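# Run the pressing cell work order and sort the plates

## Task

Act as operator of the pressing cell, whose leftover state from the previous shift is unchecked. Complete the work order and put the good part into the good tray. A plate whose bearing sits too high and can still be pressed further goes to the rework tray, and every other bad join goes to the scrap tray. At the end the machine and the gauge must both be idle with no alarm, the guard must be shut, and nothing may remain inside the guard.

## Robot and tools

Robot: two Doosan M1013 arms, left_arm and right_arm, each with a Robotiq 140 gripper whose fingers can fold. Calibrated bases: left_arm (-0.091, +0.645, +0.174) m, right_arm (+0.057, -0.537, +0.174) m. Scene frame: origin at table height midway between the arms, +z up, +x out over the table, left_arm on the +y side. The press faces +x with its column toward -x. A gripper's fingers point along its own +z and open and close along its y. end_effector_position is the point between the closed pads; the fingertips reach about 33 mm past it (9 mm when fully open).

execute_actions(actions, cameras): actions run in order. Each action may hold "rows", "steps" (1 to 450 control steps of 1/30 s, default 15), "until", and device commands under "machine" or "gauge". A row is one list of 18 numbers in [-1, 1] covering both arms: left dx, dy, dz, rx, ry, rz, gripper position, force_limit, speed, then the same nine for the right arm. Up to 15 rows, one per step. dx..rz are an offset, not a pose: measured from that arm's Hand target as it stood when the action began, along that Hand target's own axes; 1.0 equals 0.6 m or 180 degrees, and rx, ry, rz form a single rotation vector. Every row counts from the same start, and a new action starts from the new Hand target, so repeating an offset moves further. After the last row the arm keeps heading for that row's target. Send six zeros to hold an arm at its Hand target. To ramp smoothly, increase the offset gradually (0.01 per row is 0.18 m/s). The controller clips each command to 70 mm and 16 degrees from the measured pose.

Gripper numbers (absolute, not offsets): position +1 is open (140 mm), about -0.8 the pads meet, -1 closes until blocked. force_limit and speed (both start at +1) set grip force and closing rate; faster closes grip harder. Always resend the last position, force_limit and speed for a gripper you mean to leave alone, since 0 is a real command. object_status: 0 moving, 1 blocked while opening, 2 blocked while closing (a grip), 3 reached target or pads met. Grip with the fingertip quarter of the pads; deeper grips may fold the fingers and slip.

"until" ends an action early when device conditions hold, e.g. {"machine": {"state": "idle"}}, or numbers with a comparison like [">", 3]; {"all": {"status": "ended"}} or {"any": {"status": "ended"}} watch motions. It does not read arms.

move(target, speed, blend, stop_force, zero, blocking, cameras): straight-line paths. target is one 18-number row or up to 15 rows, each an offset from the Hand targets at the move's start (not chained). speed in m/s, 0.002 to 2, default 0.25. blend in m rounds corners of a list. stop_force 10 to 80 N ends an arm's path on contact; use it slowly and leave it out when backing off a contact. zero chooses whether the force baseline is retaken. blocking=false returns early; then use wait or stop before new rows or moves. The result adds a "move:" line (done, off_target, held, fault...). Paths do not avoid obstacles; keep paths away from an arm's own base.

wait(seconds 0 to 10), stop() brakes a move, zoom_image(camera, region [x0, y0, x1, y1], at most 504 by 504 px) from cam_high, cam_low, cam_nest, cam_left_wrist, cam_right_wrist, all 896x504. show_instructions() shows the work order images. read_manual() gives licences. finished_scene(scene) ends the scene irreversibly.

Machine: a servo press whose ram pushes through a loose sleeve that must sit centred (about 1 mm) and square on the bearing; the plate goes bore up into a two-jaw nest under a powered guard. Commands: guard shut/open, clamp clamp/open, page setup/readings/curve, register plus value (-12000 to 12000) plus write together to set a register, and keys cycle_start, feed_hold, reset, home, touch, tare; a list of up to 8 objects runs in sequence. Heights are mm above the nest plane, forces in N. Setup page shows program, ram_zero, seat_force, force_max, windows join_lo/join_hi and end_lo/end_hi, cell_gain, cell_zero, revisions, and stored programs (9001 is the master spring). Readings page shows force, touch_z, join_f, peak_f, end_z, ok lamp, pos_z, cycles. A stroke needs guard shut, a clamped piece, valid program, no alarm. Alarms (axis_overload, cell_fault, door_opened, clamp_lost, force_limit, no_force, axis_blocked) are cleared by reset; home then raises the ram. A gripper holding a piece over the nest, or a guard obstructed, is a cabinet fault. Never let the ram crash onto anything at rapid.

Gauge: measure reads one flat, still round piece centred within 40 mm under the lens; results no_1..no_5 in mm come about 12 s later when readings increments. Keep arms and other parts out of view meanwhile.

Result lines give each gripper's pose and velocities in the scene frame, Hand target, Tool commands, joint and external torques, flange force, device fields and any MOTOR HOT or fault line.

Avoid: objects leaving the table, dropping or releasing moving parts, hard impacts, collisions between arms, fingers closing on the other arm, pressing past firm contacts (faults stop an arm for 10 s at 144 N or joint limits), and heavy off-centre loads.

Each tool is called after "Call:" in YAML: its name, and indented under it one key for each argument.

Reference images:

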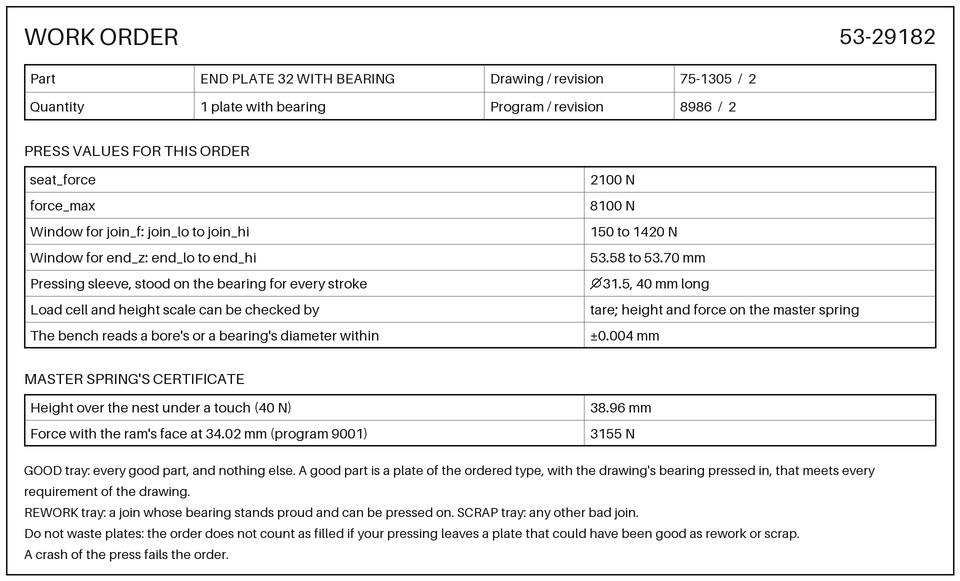

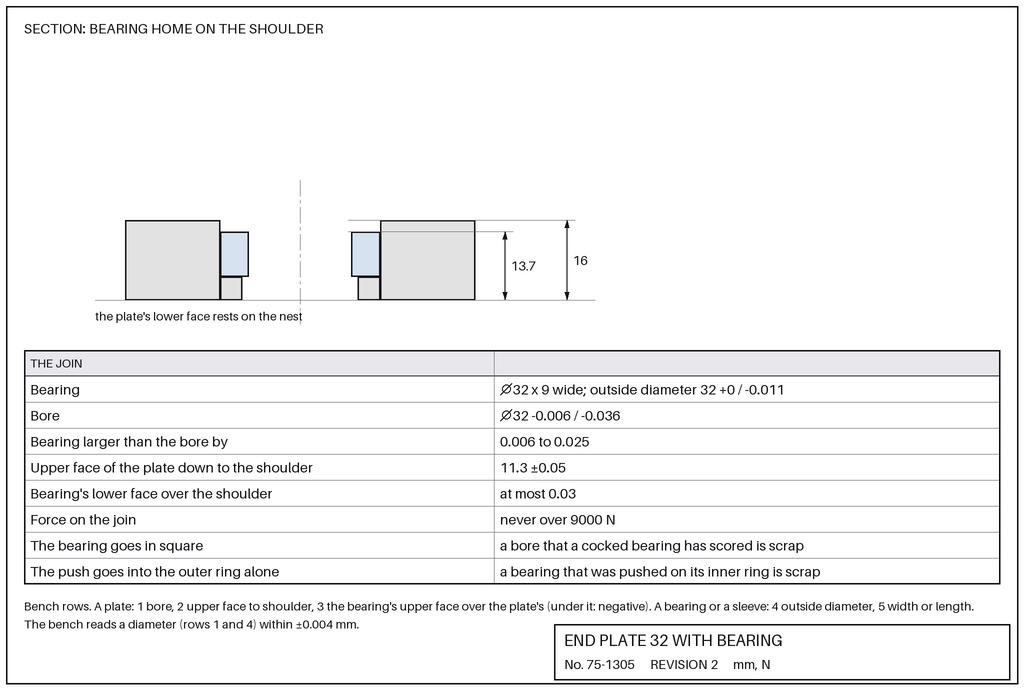

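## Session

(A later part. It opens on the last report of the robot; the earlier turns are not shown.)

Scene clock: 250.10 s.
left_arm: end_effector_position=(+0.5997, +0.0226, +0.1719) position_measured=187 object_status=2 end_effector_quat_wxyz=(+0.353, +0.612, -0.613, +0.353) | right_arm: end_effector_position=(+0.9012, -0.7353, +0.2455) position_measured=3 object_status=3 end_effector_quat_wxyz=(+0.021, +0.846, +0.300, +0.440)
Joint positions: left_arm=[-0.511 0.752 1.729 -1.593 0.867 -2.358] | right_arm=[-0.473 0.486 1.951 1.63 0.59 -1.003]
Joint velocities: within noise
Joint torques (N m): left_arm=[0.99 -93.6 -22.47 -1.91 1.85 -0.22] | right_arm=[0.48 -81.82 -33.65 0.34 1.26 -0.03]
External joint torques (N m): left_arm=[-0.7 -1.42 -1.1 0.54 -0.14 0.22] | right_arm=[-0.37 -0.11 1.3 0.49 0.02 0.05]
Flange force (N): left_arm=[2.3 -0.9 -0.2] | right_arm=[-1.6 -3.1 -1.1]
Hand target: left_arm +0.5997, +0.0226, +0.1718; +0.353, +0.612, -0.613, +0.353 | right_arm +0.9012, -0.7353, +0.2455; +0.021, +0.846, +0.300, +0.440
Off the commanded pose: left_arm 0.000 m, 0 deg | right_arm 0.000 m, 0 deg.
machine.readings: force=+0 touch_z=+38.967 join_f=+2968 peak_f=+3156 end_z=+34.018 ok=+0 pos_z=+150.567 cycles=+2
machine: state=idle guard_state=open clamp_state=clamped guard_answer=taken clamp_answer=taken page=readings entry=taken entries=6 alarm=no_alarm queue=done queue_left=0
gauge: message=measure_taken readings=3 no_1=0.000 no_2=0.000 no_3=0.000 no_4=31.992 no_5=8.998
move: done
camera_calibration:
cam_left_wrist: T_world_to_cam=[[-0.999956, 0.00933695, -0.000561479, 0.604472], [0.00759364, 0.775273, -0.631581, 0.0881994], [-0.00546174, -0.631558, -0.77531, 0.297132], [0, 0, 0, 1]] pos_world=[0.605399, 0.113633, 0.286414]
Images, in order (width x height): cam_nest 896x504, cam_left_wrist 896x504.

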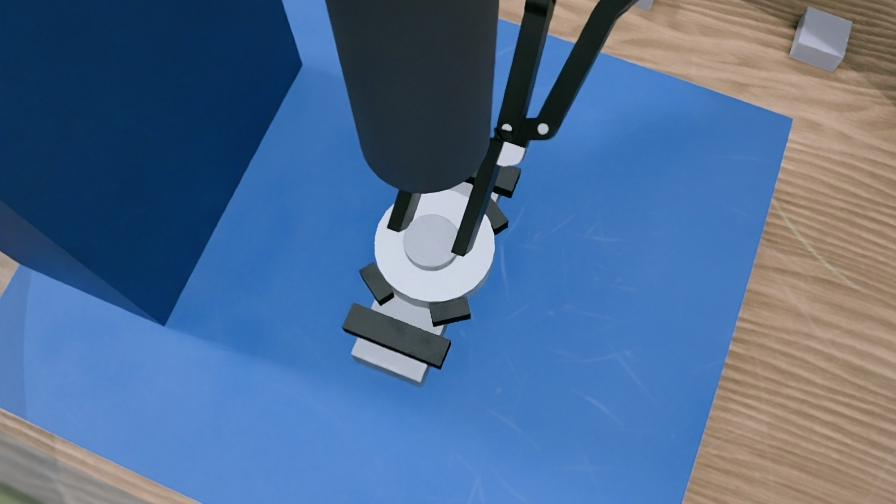

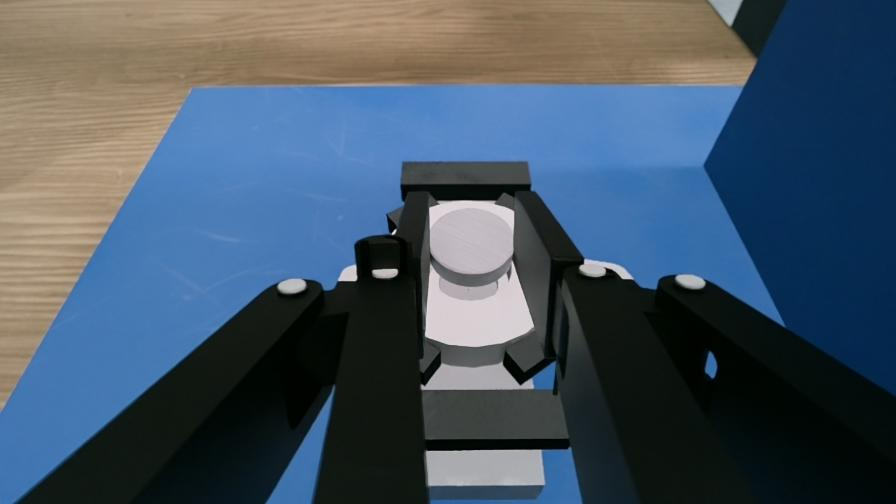

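Call:
move:
  target: [-0.0027,-0.0007,-0.0046,0,0,0,-1,0,-1,0,0,0,0,0,0,1,1,1]
  speed: 0.02
  cameras: ["cam_left_wrist","cam_nest"]

Call:
zoom_image:
  camera: "cam_nest"
  region: [360, 180, 510, 320]

Call:
zoom_image:
  camera: "cam_left_wrist"
  region: [400, 180, 550, 390]

Scene clock: 251.90 s.
left_arm: end_effector_position=(+0.6001, +0.0257, +0.1718) position_measured=187 object_status=2 end_effector_quat_wxyz=(+0.353, +0.612, -0.613, +0.353) | right_arm: end_effector_position=(+0.9012, -0.7353, +0.2455) position_measured=3 object_status=3 end_effector_quat_wxyz=(+0.021, +0.846, +0.300, +0.440)
Joint positions: left_arm=[-0.507 0.751 1.731 -1.591 0.869 -2.356] | right_arm=[-0.473 0.486 1.951 1.63 0.59 -1.003]
Joint velocities: within noise
Joint torques (N m): left_arm=[0.8 -95.89 -22.55 -1.91 1.77 -0.09] | right_arm=[0.75 -81.88 -33.75 0.31 1.27 -0.01]
External joint torques (N m): left_arm=[-0.92 1.27 -0.89 0.54 -0.04 0.09] | right_arm=[-0.59 -0.14 1.2 0.52 0.01 0.03]
Flange force (N): left_arm=[0.1 -3.0 2.5] | right_arm=[-1.8 -2.9 -1.1]
Hand target: left_arm +0.6001, +0.0258, +0.1718; +0.353, +0.612, -0.613, +0.353 | right_arm +0.9012, -0.7353, +0.2455; +0.021, +0.846, +0.300, +0.440
Off the commanded pose: left_arm 0.000 m, 0 deg | right_arm 0.000 m, 0 deg.
machine.readings: force=+0 touch_z=+38.967 join_f=+2968 peak_f=+3156 end_z=+34.018 ok=+0 pos_z=+150.567 cycles=+2
machine: state=idle guard_state=open clamp_state=clamped guard_answer=taken clamp_answer=taken page=readings entry=taken entries=6 alarm=no_alarm queue=done queue_left=0
gauge: message=measure_taken readings=3 no_1=0.000 no_2=0.000 no_3=0.000 no_4=31.992 no_5=8.998
move: done
camera_calibration:
cam_left_wrist: T_world_to_cam=[[-0.999956, 0.00933743, -0.000561873, 0.604843], [0.00759426, 0.775273, -0.631581, 0.0856664], [-0.00546174, -0.631558, -0.77531, 0.298937], [0, 0, 0, 1]] pos_world=[0.605799, 0.116733, 0.286214]
Images, in order (width x height): cam_nest 896x504, cam_left_wrist 896x504.

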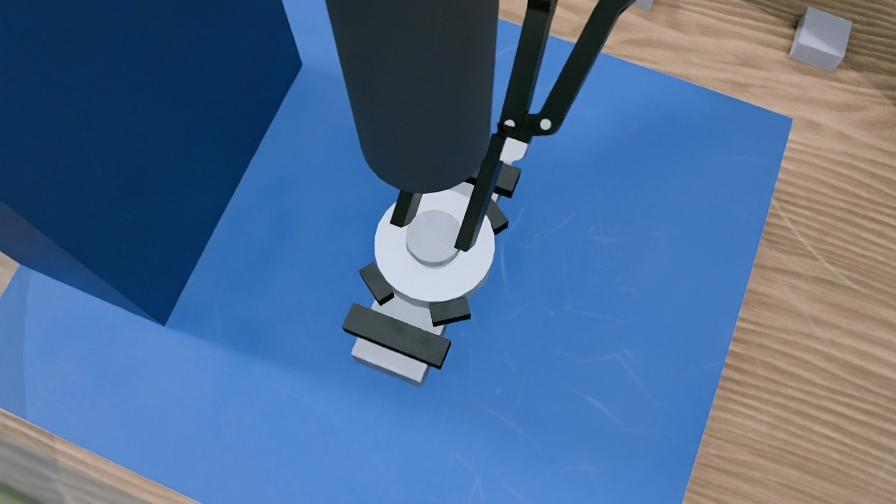

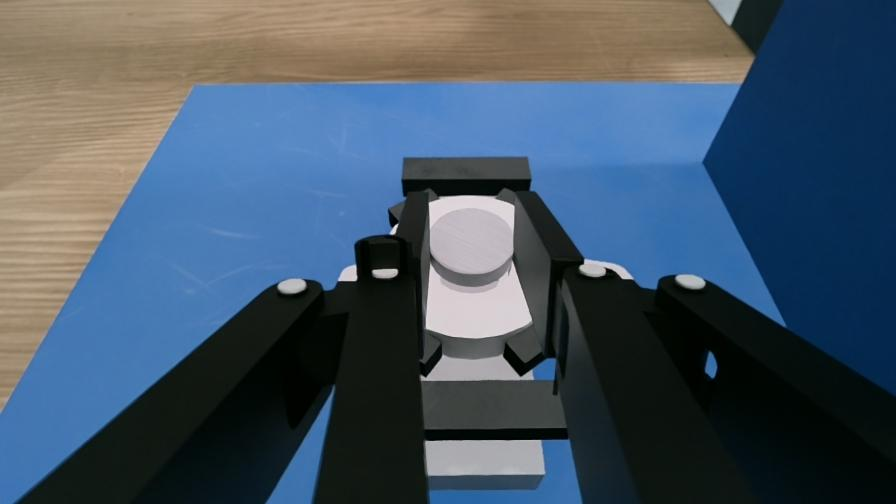

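Scaled by 3.360 from the camera's 896x504 image, which has a finer 1280x720 frame.

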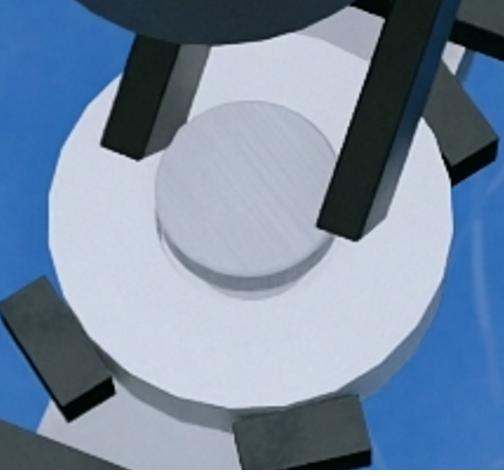

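Scaled by 2.400 from the camera's 896x504 image, which has a finer 1280x720 frame.

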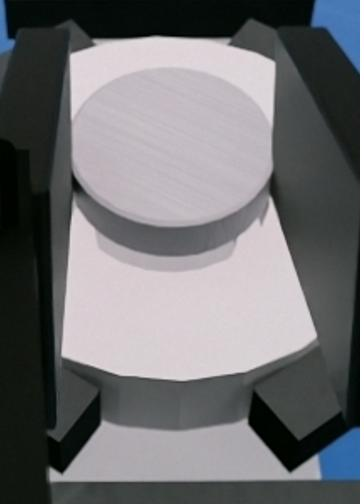

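Call:
move:
  target: [-0.0144,0,0.0083,0,0,0,-1,0,-1,0,0,0,0,0,0,1,1,1]
  speed: 0.005
  stop_force: 10
  cameras: ["cam_left_wrist","cam_nest"]

Call:
zoom_image:
  camera: "cam_nest"
  region: [360, 180, 510, 320]

Call:
zoom_image:
  camera: "cam_left_wrist"
  region: [400, 180, 550, 390]

Scene clock: 254.03 s.
left_arm: end_effector_position=(+0.6001, +0.0257, +0.1664) position_measured=187 object_status=2 end_effector_quat_wxyz=(+0.353, +0.612, -0.613, +0.354) | right_arm: end_effector_position=(+0.9012, -0.7353, +0.2455) position_measured=3 object_status=3 end_effector_quat_wxyz=(+0.021, +0.846, +0.300, +0.440)
Joint positions: left_arm=[-0.507 0.758 1.731 -1.598 0.869 -2.346] | right_arm=[-0.473 0.486 1.951 1.63 0.59 -1.003]
Joint velocities: within noise
Joint torques (N m): left_arm=[9.63 -84.97 -13.77 1.15 -2.38 -0.08] | right_arm=[0.74 -81.88 -33.67 0.35 1.27 0]
External joint torques (N m): left_arm=[-9.59 -9.77 -9.34 -2.52 4.12 0.08] | right_arm=[-0.64 -0.49 1.05 0.5 0.01 0.01]
Flange force (N): left_arm=[15.5 -1.9 7.3] | right_arm=[-1.5 -2.7 -1.6]
Hand target: left_arm +0.6001, +0.0257, +0.1664; +0.353, +0.612, -0.613, +0.354 (not the last commanded pose) | right_arm +0.9012, -0.7353, +0.2455; +0.021, +0.846, +0.300, +0.440
Off the commanded pose: left_arm 0.005 m, 0 deg | right_arm 0.000 m, 0 deg.
machine.readings: force=+0 touch_z=+38.967 join_f=+2968 peak_f=+3156 end_z=+34.018 ok=+0 pos_z=+150.567 cycles=+2
machine: state=idle guard_state=open clamp_state=clamped guard_answer=taken clamp_answer=taken page=readings entry=taken entries=6 alarm=no_alarm queue=done queue_left=0
gauge: message=measure_taken readings=3 no_1=0.000 no_2=0.000 no_3=0.000 no_4=31.992 no_5=8.998
move: contact (left_arm)
camera_calibration:
cam_left_wrist: T_world_to_cam=[[-0.999956, 0.00933744, -0.000564644, 0.60484], [0.00759448, 0.775095, -0.631799, 0.0822594], [-0.00546174, -0.631776, -0.775132, 0.294789], [0, 0, 0, 1]] pos_world=[0.605799, 0.116834, 0.280813]
Images, in order (width x height): cam_nest 896x504, cam_left_wrist 896x504.

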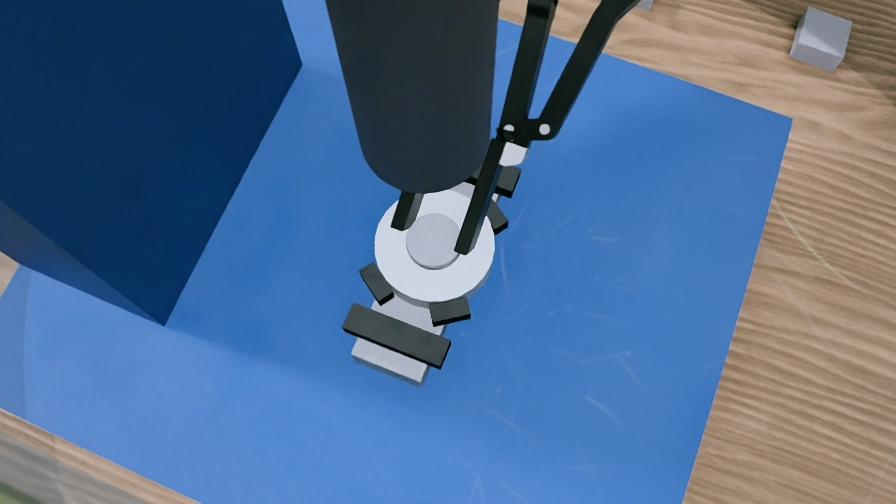

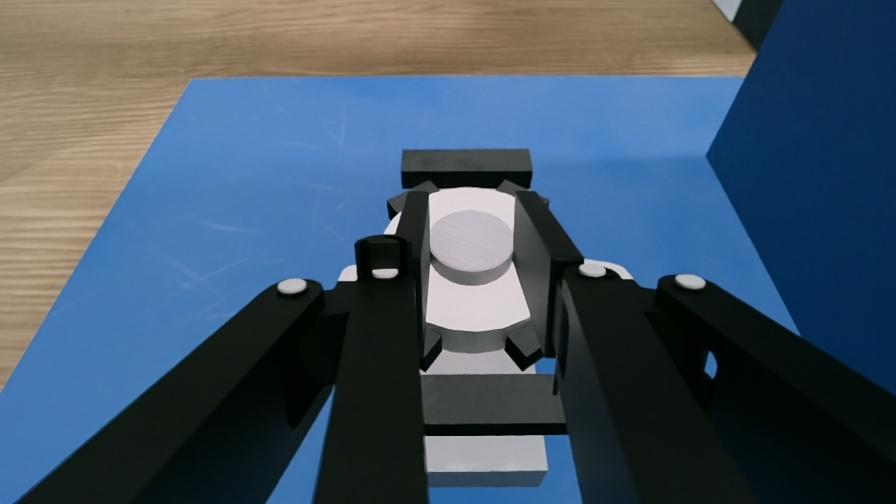

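Scaled by 3.360 from the camera's 896x504 image, which has a finer 1280x720 frame.

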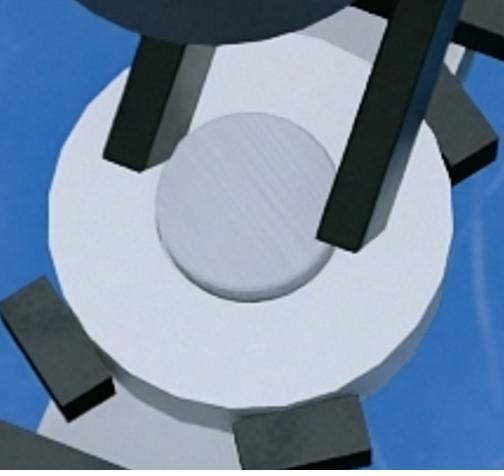

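Scaled by 2.400 from the camera's 896x504 image, which has a finer 1280x720 frame.

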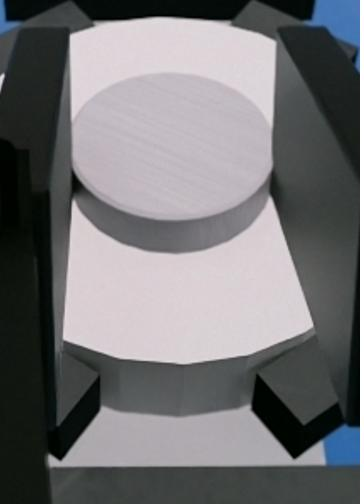

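Call:
execute_actions:
  actions:
    - {"rows":[[0.0005,0,-0.0002,0,0,0,-1,0,-1,0,0,0,0,0,0,1,1,1],[0.0005,0,-0.0002,0,0,0,-0.4,0,-1,0,0,0,0,0,0,1,1,1]],"steps":30}
    - {"rows":[[0,0,0,0,0,0,-0.2,0,-1,0,0,0,0,0,0,1,1,1]],"steps":20}
  cameras: ["cam_left_wrist","cam_nest"]

Call:
zoom_image:
  camera: "cam_nest"
  region: [360, 180, 510, 320]

Call:
zoom_image:
  camera: "cam_left_wrist"
  region: [400, 180, 550, 390]

Scene clock: 256.40 s.
left_arm: end_effector_position=(+0.6001, +0.0257, +0.1667) position_measured=154 object_status=3 end_effector_quat_wxyz=(+0.353, +0.612, -0.613, +0.354) | right_arm: end_effector_position=(+0.9012, -0.7353, +0.2455) position_measured=3 object_status=3 end_effector_quat_wxyz=(+0.021, +0.846, +0.300, +0.440)
Joint positions: left_arm=[-0.507 0.758 1.731 -1.597 0.869 -2.347] | right_arm=[-0.473 0.486 1.951 1.63 0.59 -1.003]
Joint velocities: within noise
Joint torques (N m): left_arm=[1.06 -95.89 -22.04 -1.73 1.74 -0.1] | right_arm=[0.72 -81.56 -33.71 0.28 1.28 -0.06]
External joint torques (N m): left_arm=[-0.91 1.2 -1.15 0.37 -0.02 0.1] | right_arm=[-0.74 -0.74 1.13 0.57 0 0.08]
External joint torques at the end of the 1st action: left_arm=[-0.69 1.07 -1.29 0.38 -0.04 0.13] | right_arm=[-0.56 0.33 1.27 0.49 -0.03 0.01]
Flange force (N): left_arm=[0.1 -3.2 2.8] | right_arm=[-1.4 -3.0 -2.1]
Flange force at the end of the 1st action (N): left_arm=[0.1 -3.5 2.5] | right_arm=[-2.2 -2.8 -0.5]
Hand target: left_arm +0.6001, +0.0257, +0.1667; +0.353, +0.612, -0.613, +0.354 | right_arm +0.9012, -0.7353, +0.2455; +0.021, +0.846, +0.300, +0.440
Off the commanded pose: left_arm 0.000 m, 0 deg | right_arm 0.000 m, 0 deg.
machine.readings: force=+0 touch_z=+38.967 join_f=+2968 peak_f=+3156 end_z=+34.018 ok=+0 pos_z=+150.567 cycles=+2
machine: state=idle guard_state=open clamp_state=clamped guard_answer=taken clamp_answer=taken page=readings entry=taken entries=6 alarm=no_alarm queue=done queue_left=0
gauge: message=measure_taken readings=3 no_1=0.000 no_2=0.000 no_3=0.000 no_4=31.992 no_5=8.998
camera_calibration:
cam_left_wrist: T_world_to_cam=[[-0.999956, 0.0093374, -0.000563862, 0.604841], [0.00759437, 0.775144, -0.63174, 0.0825042], [-0.00546173, -0.631716, -0.775181, 0.294965], [0, 0, 0, 1]] pos_world=[0.605799, 0.116734, 0.281113]
Images, in order (width x height): cam_nest 896x504, cam_left_wrist 896x504.

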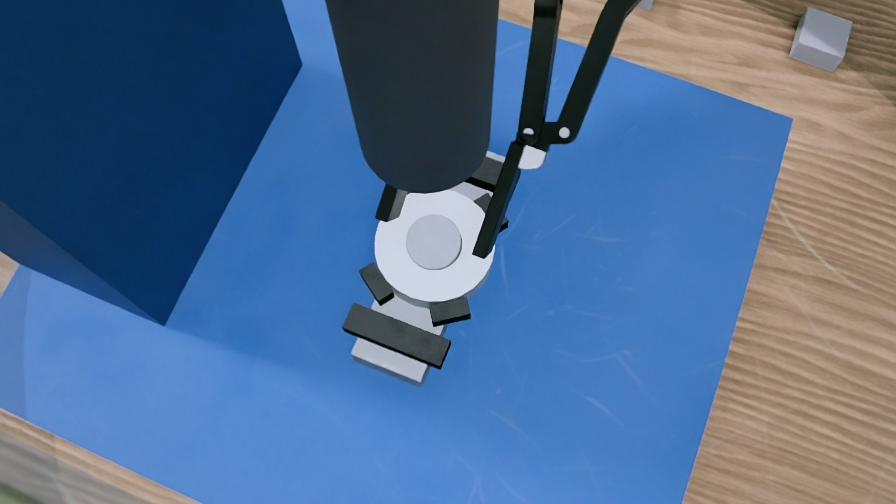

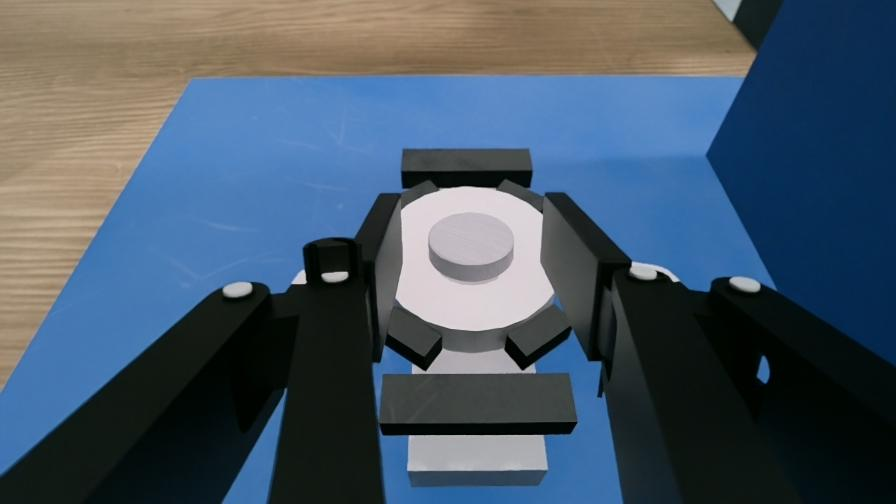

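Scaled by 3.360 from the camera's 896x504 image, which has a finer 1280x720 frame.

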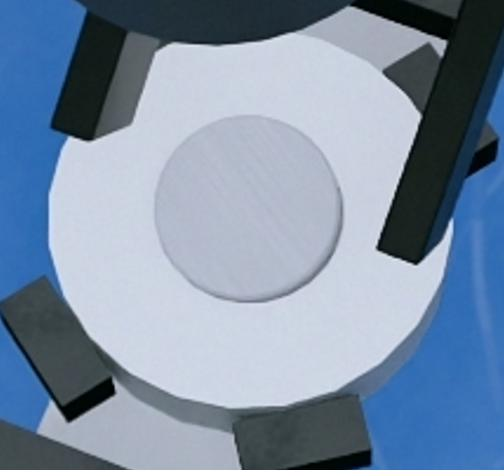

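Scaled by 2.400 from the camera's 896x504 image, which has a finer 1280x720 frame.

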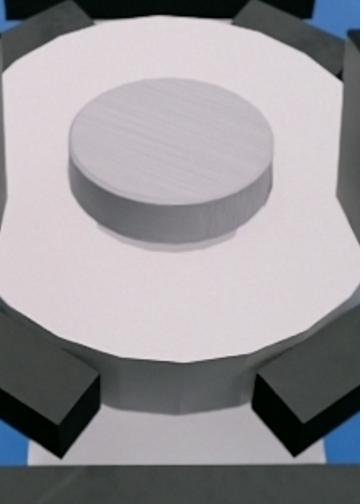

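Call:
execute_actions:
  actions:
    - {"rows":[[0,0,0,0,0,0,-1,-1,-1,0,0,0,0,0,0,1,1,1]],"steps":40}
  cameras: ["cam_left_wrist","cam_nest"]

Call:
zoom_image:
  camera: "cam_left_wrist"
  region: [400, 180, 550, 390]

Call:
zoom_image:
  camera: "cam_nest"
  region: [360, 180, 510, 320]

Scene clock: 259.00 s.
left_arm: end_effector_position=(+0.6001, +0.0257, +0.1667) position_measured=185 object_status=2 end_effector_quat_wxyz=(+0.353, +0.612, -0.613, +0.354) | right_arm: end_effector_position=(+0.9012, -0.7353, +0.2455) position_measured=3 object_status=3 end_effector_quat_wxyz=(+0.021, +0.846, +0.300, +0.440)
Joint positions: left_arm=[-0.507 0.758 1.731 -1.597 0.869 -2.347] | right_arm=[-0.473 0.486 1.951 1.63 0.59 -1.003]
Joint velocities: within noise
Joint torques (N m): left_arm=[-0.3 -94.88 -22.35 -1.9 1.64 -0.13] | right_arm=[0.81 -81.77 -33.8 0.31 1.3 -0.05]
External joint torques (N m): left_arm=[0.44 -0.13 -0.97 0.53 0.09 0.13] | right_arm=[-0.61 -0.34 1.35 0.52 -0.02 0.06]
Flange force (N): left_arm=[0.5 -2.7 -0.3] | right_arm=[-1.7 -3.1 -1.6]
Hand target: left_arm +0.6001, +0.0257, +0.1667; +0.353, +0.612, -0.613, +0.354 | right_arm +0.9012, -0.7353, +0.2455; +0.021, +0.846, +0.300, +0.440
Off the commanded pose: left_arm 0.000 m, 0 deg | right_arm 0.000 m, 0 deg.
machine.readings: force=+0 touch_z=+38.967 join_f=+2968 peak_f=+3156 end_z=+34.018 ok=+0 pos_z=+150.567 cycles=+2
machine: state=idle guard_state=open clamp_state=clamped guard_answer=taken clamp_answer=taken page=readings entry=taken entries=6 alarm=no_alarm queue=done queue_left=0
gauge: message=measure_taken readings=3 no_1=0.000 no_2=0.000 no_3=0.000 no_4=31.992 no_5=8.998
camera_calibration:
cam_left_wrist: T_world_to_cam=[[-0.999956, 0.00933737, -0.000564583, 0.604841], [0.00759438, 0.775095, -0.631799, 0.0825897], [-0.00546174, -0.631776, -0.775132, 0.295036], [0, 0, 0, 1]] pos_world=[0.605799, 0.116734, 0.281213]
Images, in order (width x height): cam_nest 896x504, cam_left_wrist 896x504.

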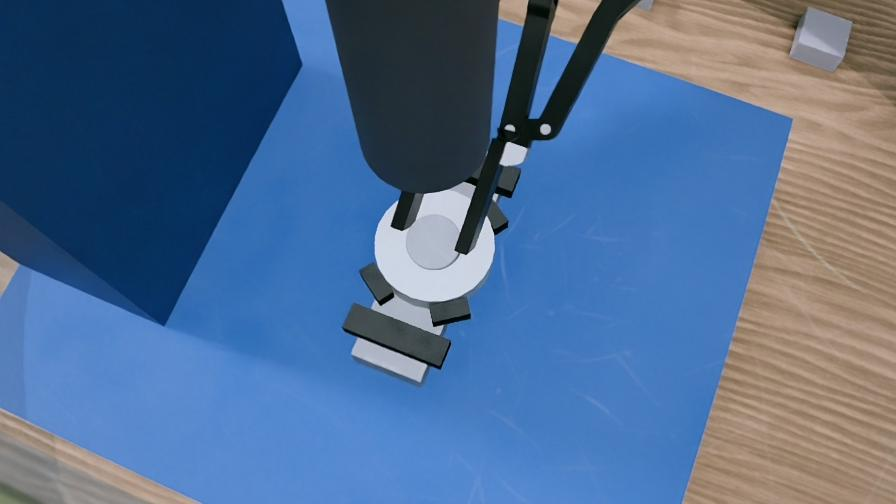

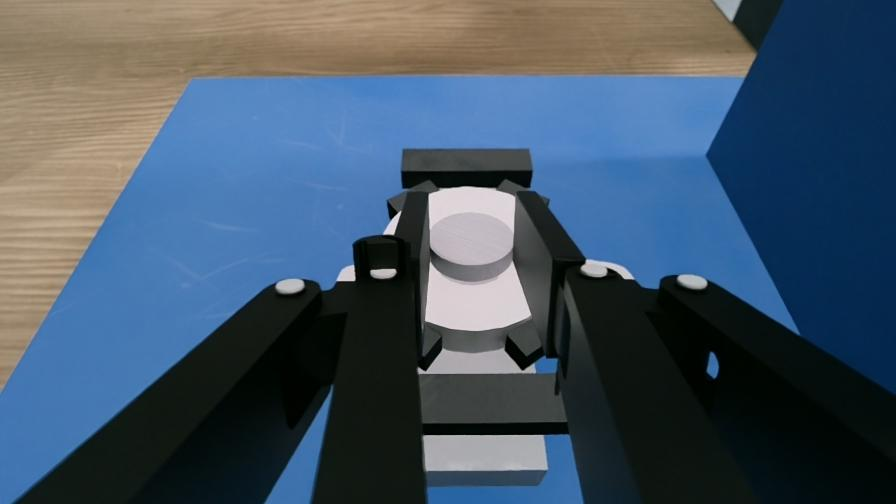

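Scaled by 2.400 from the camera's 896x504 image, which has a finer 1280x720 frame.

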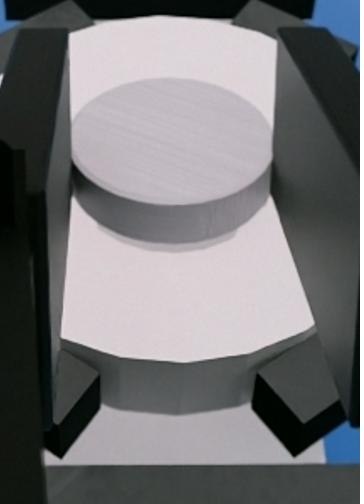

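Scaled by 3.360 from the camera's 896x504 image, which has a finer 1280x720 frame.

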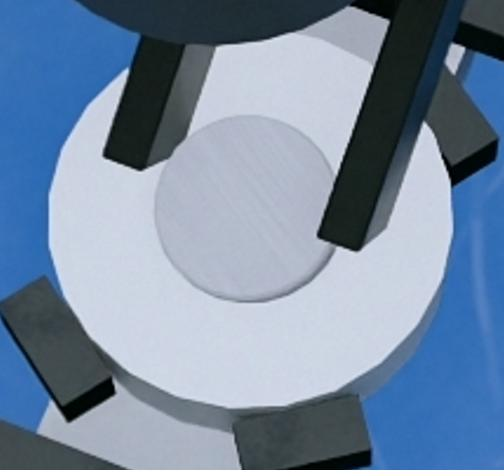

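Call:
execute_actions:
  actions:
    - {"rows":[[0.0004,0,0.0006,0,0,0,-1,-1,-1,0,0,0,0,0,0,1,1,1],[0.0007,0,0.0012,0,0,0,-1,-1,-1,0,0,0,0,0,0,1,1,1]],"steps":15}
  cameras: []

Call:
move:
  target: [-0.0072,0,0.0042,0,0,0,-1,-1,-1,0,0,0,0,0,0,1,1,1]
  speed: 0.004
  stop_force: 14
  cameras: ["cam_left_wrist","cam_nest"]

Call:
zoom_image:
  camera: "cam_left_wrist"
  region: [400, 180, 550, 390]

Call:
zoom_image:
  camera: "cam_nest"
  region: [360, 180, 510, 320]

Scene clock: 260.97 s.
left_arm: end_effector_position=(+0.6001, +0.0249, +0.1667) position_measured=185 object_status=2 end_effector_quat_wxyz=(+0.353, +0.612, -0.613, +0.354) | right_arm: end_effector_position=(+0.9012, -0.7353, +0.2455) position_measured=3 object_status=3 end_effector_quat_wxyz=(+0.021, +0.846, +0.300, +0.440)
Joint positions: left_arm=[-0.508 0.758 1.73 -1.598 0.869 -2.348] | right_arm=[-0.473 0.486 1.951 1.63 0.59 -1.003]
Joint velocities: within noise
Joint torques (N m): left_arm=[-12.36 -91.14 -27.38 -3.73 2.09 -0.12] | right_arm=[0.58 -81.87 -33.72 0.35 1.29 0.01]
External joint torques (N m): left_arm=[12.41 -3.83 4.11 2.36 -0.36 0.12] | right_arm=[-0.58 0.05 1.15 0.5 -0.01 0]
Flange force (N): left_arm=[-4.1 1.0 -21.7] | right_arm=[-2.0 -2.7 -0.8]
Hand target: left_arm +0.6001, +0.0249, +0.1667; +0.353, +0.612, -0.613, +0.354 | right_arm +0.9012, -0.7353, +0.2455; +0.021, +0.846, +0.300, +0.440
Off the commanded pose: left_arm 0.000 m, 0 deg | right_arm 0.000 m, 0 deg.
machine.readings: force=+0 touch_z=+38.967 join_f=+2968 peak_f=+3156 end_z=+34.018 ok=+0 pos_z=+150.567 cycles=+2
machine: state=idle guard_state=open clamp_state=clamped guard_answer=taken clamp_answer=taken page=readings entry=taken entries=6 alarm=no_alarm queue=done queue_left=0
gauge: message=measure_taken readings=3 no_1=0.000 no_2=0.000 no_3=0.000 no_4=31.992 no_5=8.998
No camera images: "cameras" was empty.

Scene clock: 261.70 s.
left_arm: end_effector_position=(+0.6002, +0.0248, +0.1662) position_measured=185 object_status=2 end_effector_quat_wxyz=(+0.353, +0.612, -0.613, +0.354) | right_arm: end_effector_position=(+0.9012, -0.7353, +0.2455) position_measured=3 object_status=3 end_effector_quat_wxyz=(+0.021, +0.846, +0.300, +0.440)
Joint positions: left_arm=[-0.508 0.759 1.73 -1.598 0.869 -2.347] | right_arm=[-0.473 0.486 1.951 1.63 0.59 -1.003]
Joint velocities: within noise
Joint torques (N m): left_arm=[-16.52 -77.63 -25.28 -3.01 -1.47 -0.06] | right_arm=[0.6 -82.13 -33.78 0.31 1.3 -0.03]
External joint torques (N m): left_arm=[16.31 -17.13 2.11 1.63 3.21 0.06] | right_arm=[-0.55 0.31 1.36 0.53 -0.02 0.04]
Flange force (N): left_arm=[5.0 6.2 -39.0] | right_arm=[-2.2 -3.0 -0.6]
Hand target: left_arm +0.6002, +0.0248, +0.1662; +0.353, +0.612, -0.613, +0.354 (not the last commanded pose) | right_arm +0.9012, -0.7353, +0.2455; +0.021, +0.846, +0.300, +0.440
Off the commanded pose: left_arm 0.005 m, 0 deg | right_arm 0.000 m, 0 deg.
machine.readings: force=+0 touch_z=+38.967 join_f=+2968 peak_f=+3156 end_z=+34.018 ok=+0 pos_z=+150.567 cycles=+2
machine: state=idle guard_state=open clamp_state=clamped guard_answer=taken clamp_answer=taken page=readings entry=taken entries=6 alarm=no_alarm queue=done queue_left=0
gauge: message=measure_taken readings=3 no_1=0.000 no_2=0.000 no_3=0.000 no_4=31.992 no_5=8.998
move: contact (left_arm)
camera_calibration:
cam_left_wrist: T_world_to_cam=[[-0.999958, 0.00911947, -0.000514751, 0.604961], [0.007394, 0.775096, -0.6318, 0.083015], [-0.0053627, -0.631777, -0.775131, 0.294083], [0, 0, 0, 1]] pos_world=[0.605899, 0.115933, 0.280713]
Images, in order (width x height): cam_nest 896x504, cam_left_wrist 896x504.

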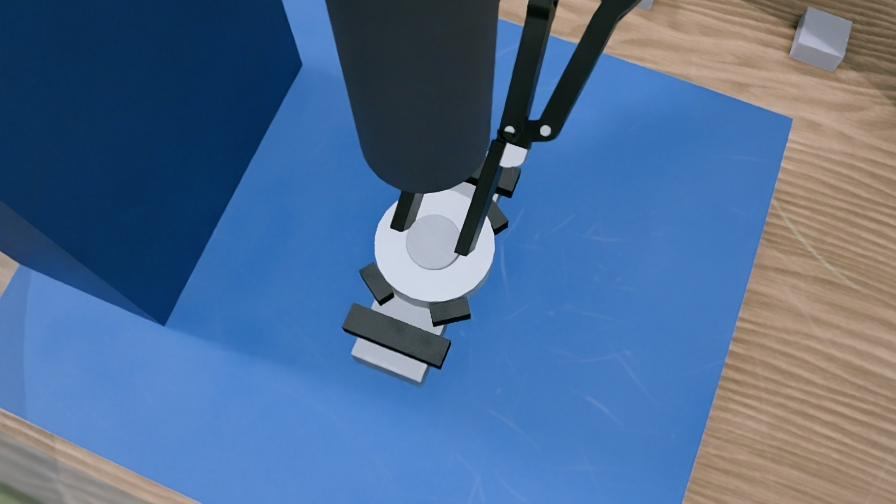

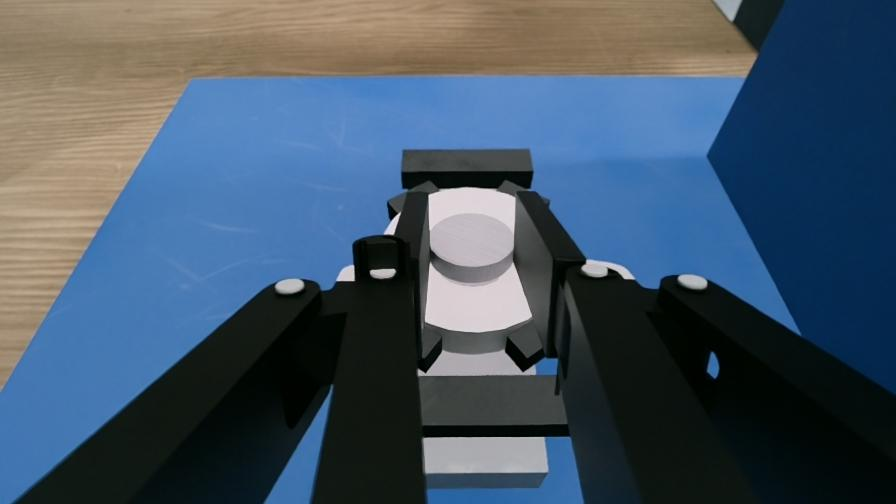

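Scaled by 2.400 from the camera's 896x504 image, which has a finer 1280x720 frame.

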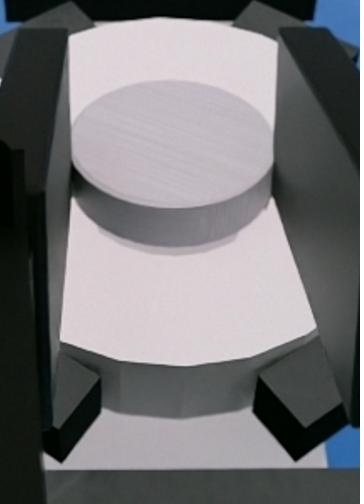

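Scaled by 3.360 from the camera's 896x504 image, which has a finer 1280x720 frame.

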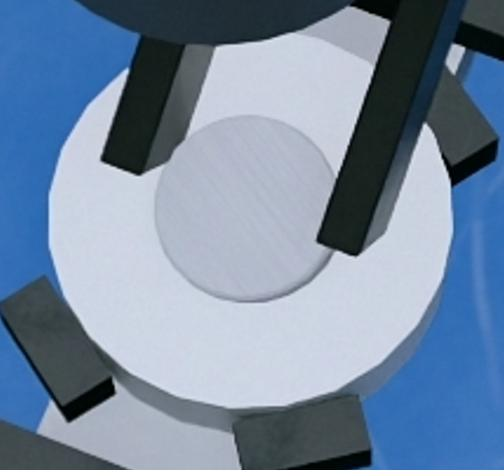

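Call:
execute_actions:
  actions: []
  cameras: ["cam_nest","cam_left_wrist"]

Scene clock: 263.83 s.
left_arm: end_effector_position=(+0.6002, +0.0248, +0.1662) position_measured=185 object_status=2 end_effector_quat_wxyz=(+0.353, +0.612, -0.613, +0.354) | right_arm: end_effector_position=(+0.9012, -0.7353, +0.2455) position_measured=3 object_status=3 end_effector_quat_wxyz=(+0.021, +0.846, +0.300, +0.440)
Joint positions: left_arm=[-0.508 0.759 1.73 -1.598 0.869 -2.347] | right_arm=[-0.473 0.486 1.951 1.63 0.59 -1.003]
Joint velocities: within noise
Joint torques (N m): left_arm=[-16.92 -77.57 -24.94 -2.91 -1.41 -0.06] | right_arm=[0.49 -81.92 -33.79 0.32 1.28 -0.03]
External joint torques (N m): left_arm=[16.86 -17.7 1.69 1.53 3.16 0.06] | right_arm=[-0.41 0 1.21 0.52 0 0.05]
Flange force (N): left_arm=[5.3 5.7 -39.6] | right_arm=[-1.7 -2.9 -0.8]
Hand target: left_arm +0.6002, +0.0248, +0.1662; +0.353, +0.612, -0.613, +0.354 (not the last commanded pose) | right_arm +0.9012, -0.7353, +0.2455; +0.021, +0.846, +0.300, +0.440
Tool commands: left_gripper/position=-1.0 left_gripper/force_limit=-1.0 left_gripper/speed=-1.0 right_gripper/position=+1.0 right_gripper/force_limit=+1.0 right_gripper/speed=+1.0
Off the commanded pose: left_arm 0.005 m, 0 deg | right_arm 0.000 m, 0 deg.
machine.readings: force=+0 touch_z=+38.967 join_f=+2968 peak_f=+3156 end_z=+34.018 ok=+0 pos_z=+150.567 cycles=+2
machine: state=idle guard_state=open clamp_state=clamped guard_answer=taken clamp_answer=taken page=readings entry=taken entries=6 alarm=no_alarm queue=done queue_left=0
gauge: message=measure_taken readings=3 no_1=0.000 no_2=0.000 no_3=0.000 no_4=31.992 no_5=8.998
camera_calibration:
cam_left_wrist: T_world_to_cam=[[-0.999958, 0.00911947, -0.000514751, 0.604961], [0.007394, 0.775096, -0.6318, 0.0829518], [-0.0053627, -0.631777, -0.775131, 0.294006], [0, 0, 0, 1]] pos_world=[0.605899, 0.115933, 0.280613]
Images, in order (width x height): cam_nest 896x504, cam_left_wrist 896x504.

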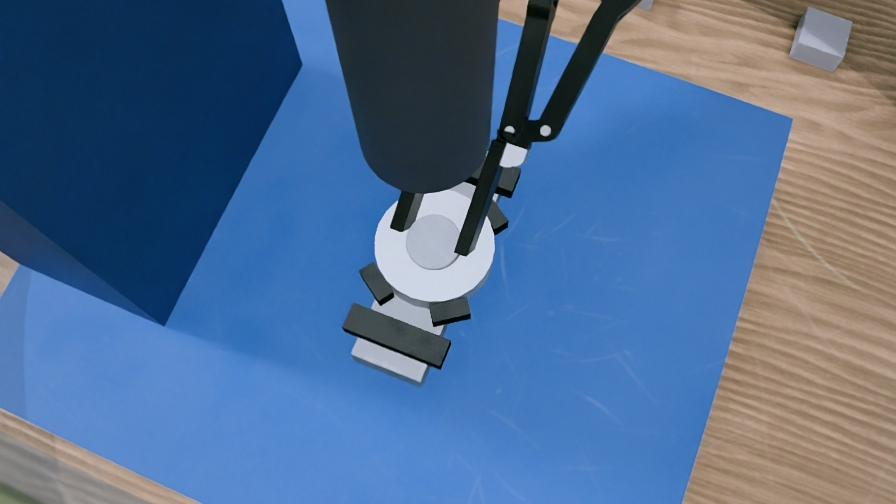

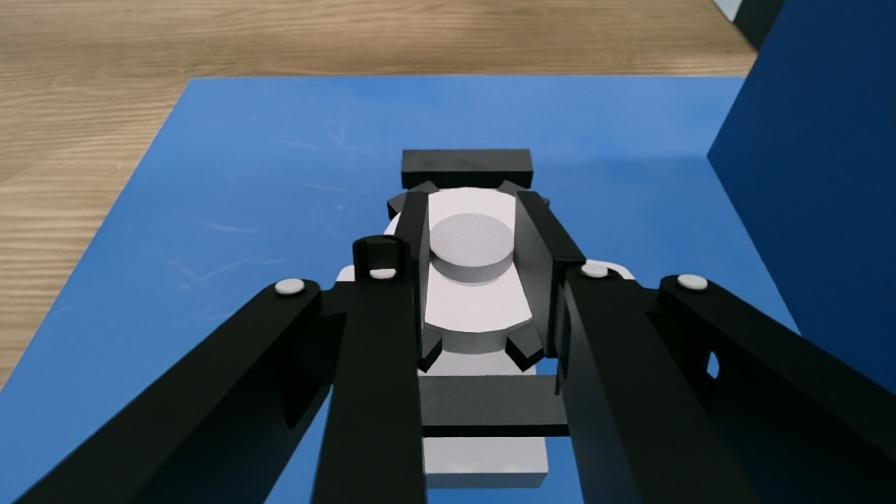

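Call:
move:
  target: [0.0107,0,-0.0081,0,0,0,-1,-1,-1,0,0,0,0,0,0,1,1,1]
  speed: 0.01
  cameras: ["cam_nest","cam_left_wrist"]

Call:
zoom_image:
  camera: "cam_nest"
  region: [360, 180, 510, 320]

Call:
zoom_image:
  camera: "cam_left_wrist"
  region: [400, 180, 550, 390]

Scene clock: 265.33 s.
left_arm: end_effector_position=(+0.6001, +0.0258, +0.1741) position_measured=185 object_status=2 end_effector_quat_wxyz=(+0.353, +0.612, -0.613, +0.354) | right_arm: end_effector_position=(+0.9012, -0.7353, +0.2455) position_measured=3 object_status=3 end_effector_quat_wxyz=(+0.021, +0.846, +0.300, +0.440)
Joint positions: left_arm=[-0.507 0.748 1.731 -1.589 0.869 -2.36] | right_arm=[-0.473 0.486 1.951 1.63 0.59 -1.003]
Joint velocities: within noise
Joint torques (N m): left_arm=[1.1 -97.17 -22.39 -1.69 1.78 -0.27] | right_arm=[0.51 -81.94 -33.72 0.35 1.29 0.02]
External joint torques (N m): left_arm=[-1.04 2.88 -1.16 0.32 -0.07 0.27] | right_arm=[-0.38 -0.04 1.28 0.48 0 0]
Flange force (N): left_arm=[-1.6 -4.4 4.7] | right_arm=[-1.8 -3.1 -0.9]
Hand target: left_arm +0.6002, +0.0258, +0.1742; +0.353, +0.612, -0.613, +0.354 | right_arm +0.9012, -0.7353, +0.2455; +0.021, +0.846, +0.300, +0.440
Off the commanded pose: left_arm 0.000 m, 0 deg | right_arm 0.000 m, 0 deg.
machine.readings: force=+0 touch_z=+38.967 join_f=+2968 peak_f=+3156 end_z=+34.018 ok=+0 pos_z=+150.567 cycles=+2
machine: state=idle guard_state=open clamp_state=clamped guard_answer=taken clamp_answer=taken page=readings entry=taken entries=6 alarm=no_alarm queue=done queue_left=0
gauge: message=measure_taken readings=3 no_1=0.000 no_2=0.000 no_3=0.000 no_4=31.992 no_5=8.998
move: done
camera_calibration:
cam_left_wrist: T_world_to_cam=[[-0.999957, 0.00925976, -0.000500708, 0.604835], [0.00749387, 0.775095, -0.6318, 0.0871081], [-0.00546222, -0.631776, -0.775131, 0.300821], [0, 0, 0, 1]] pos_world=[0.605799, 0.116934, 0.288513]
Images, in order (width x height): cam_nest 896x504, cam_left_wrist 896x504.

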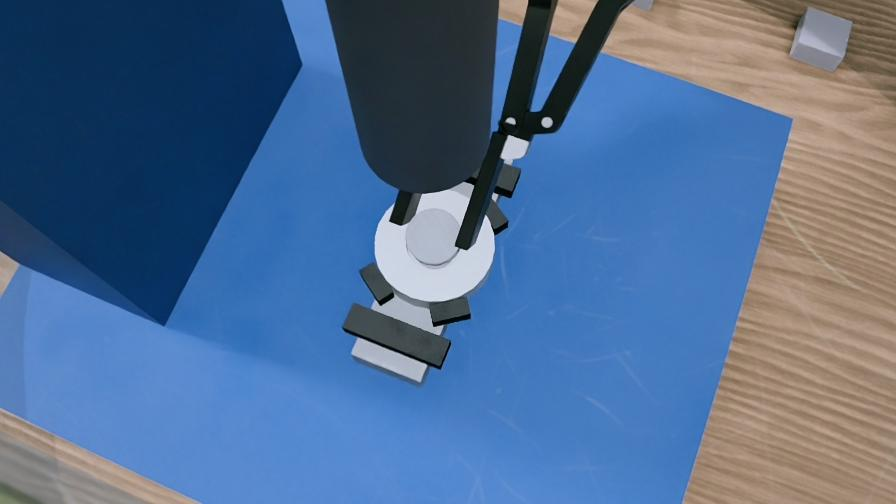

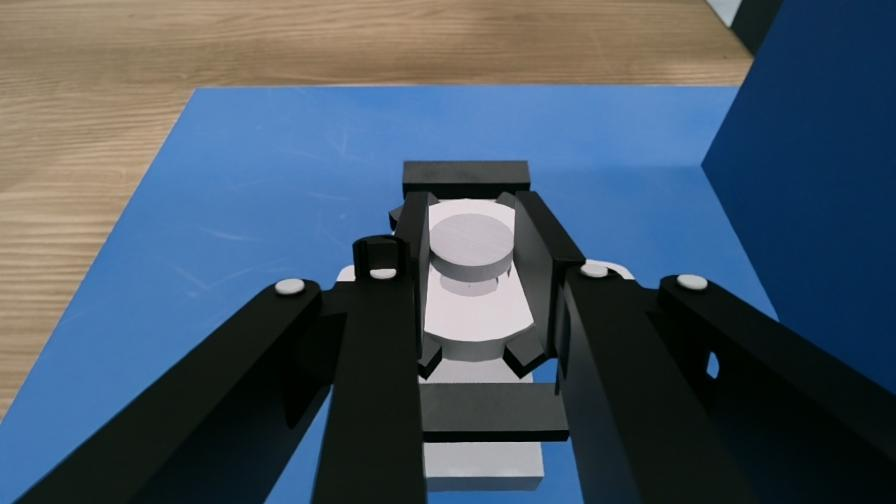

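Scaled by 3.360 from the camera's 896x504 image, which has a finer 1280x720 frame.

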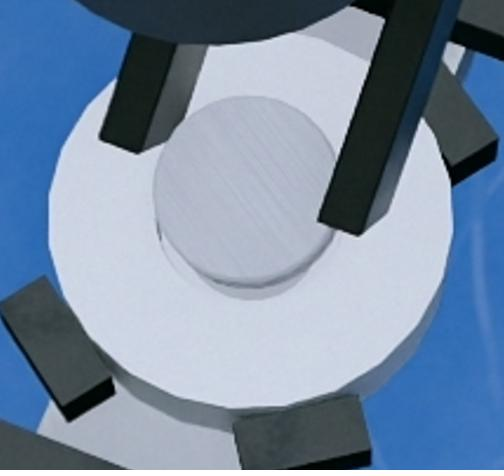

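Scaled by 2.400 from the camera's 896x504 image, which has a finer 1280x720 frame.

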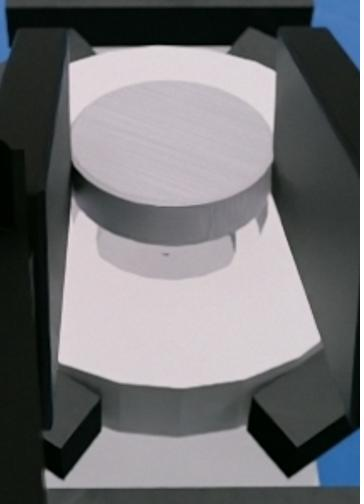

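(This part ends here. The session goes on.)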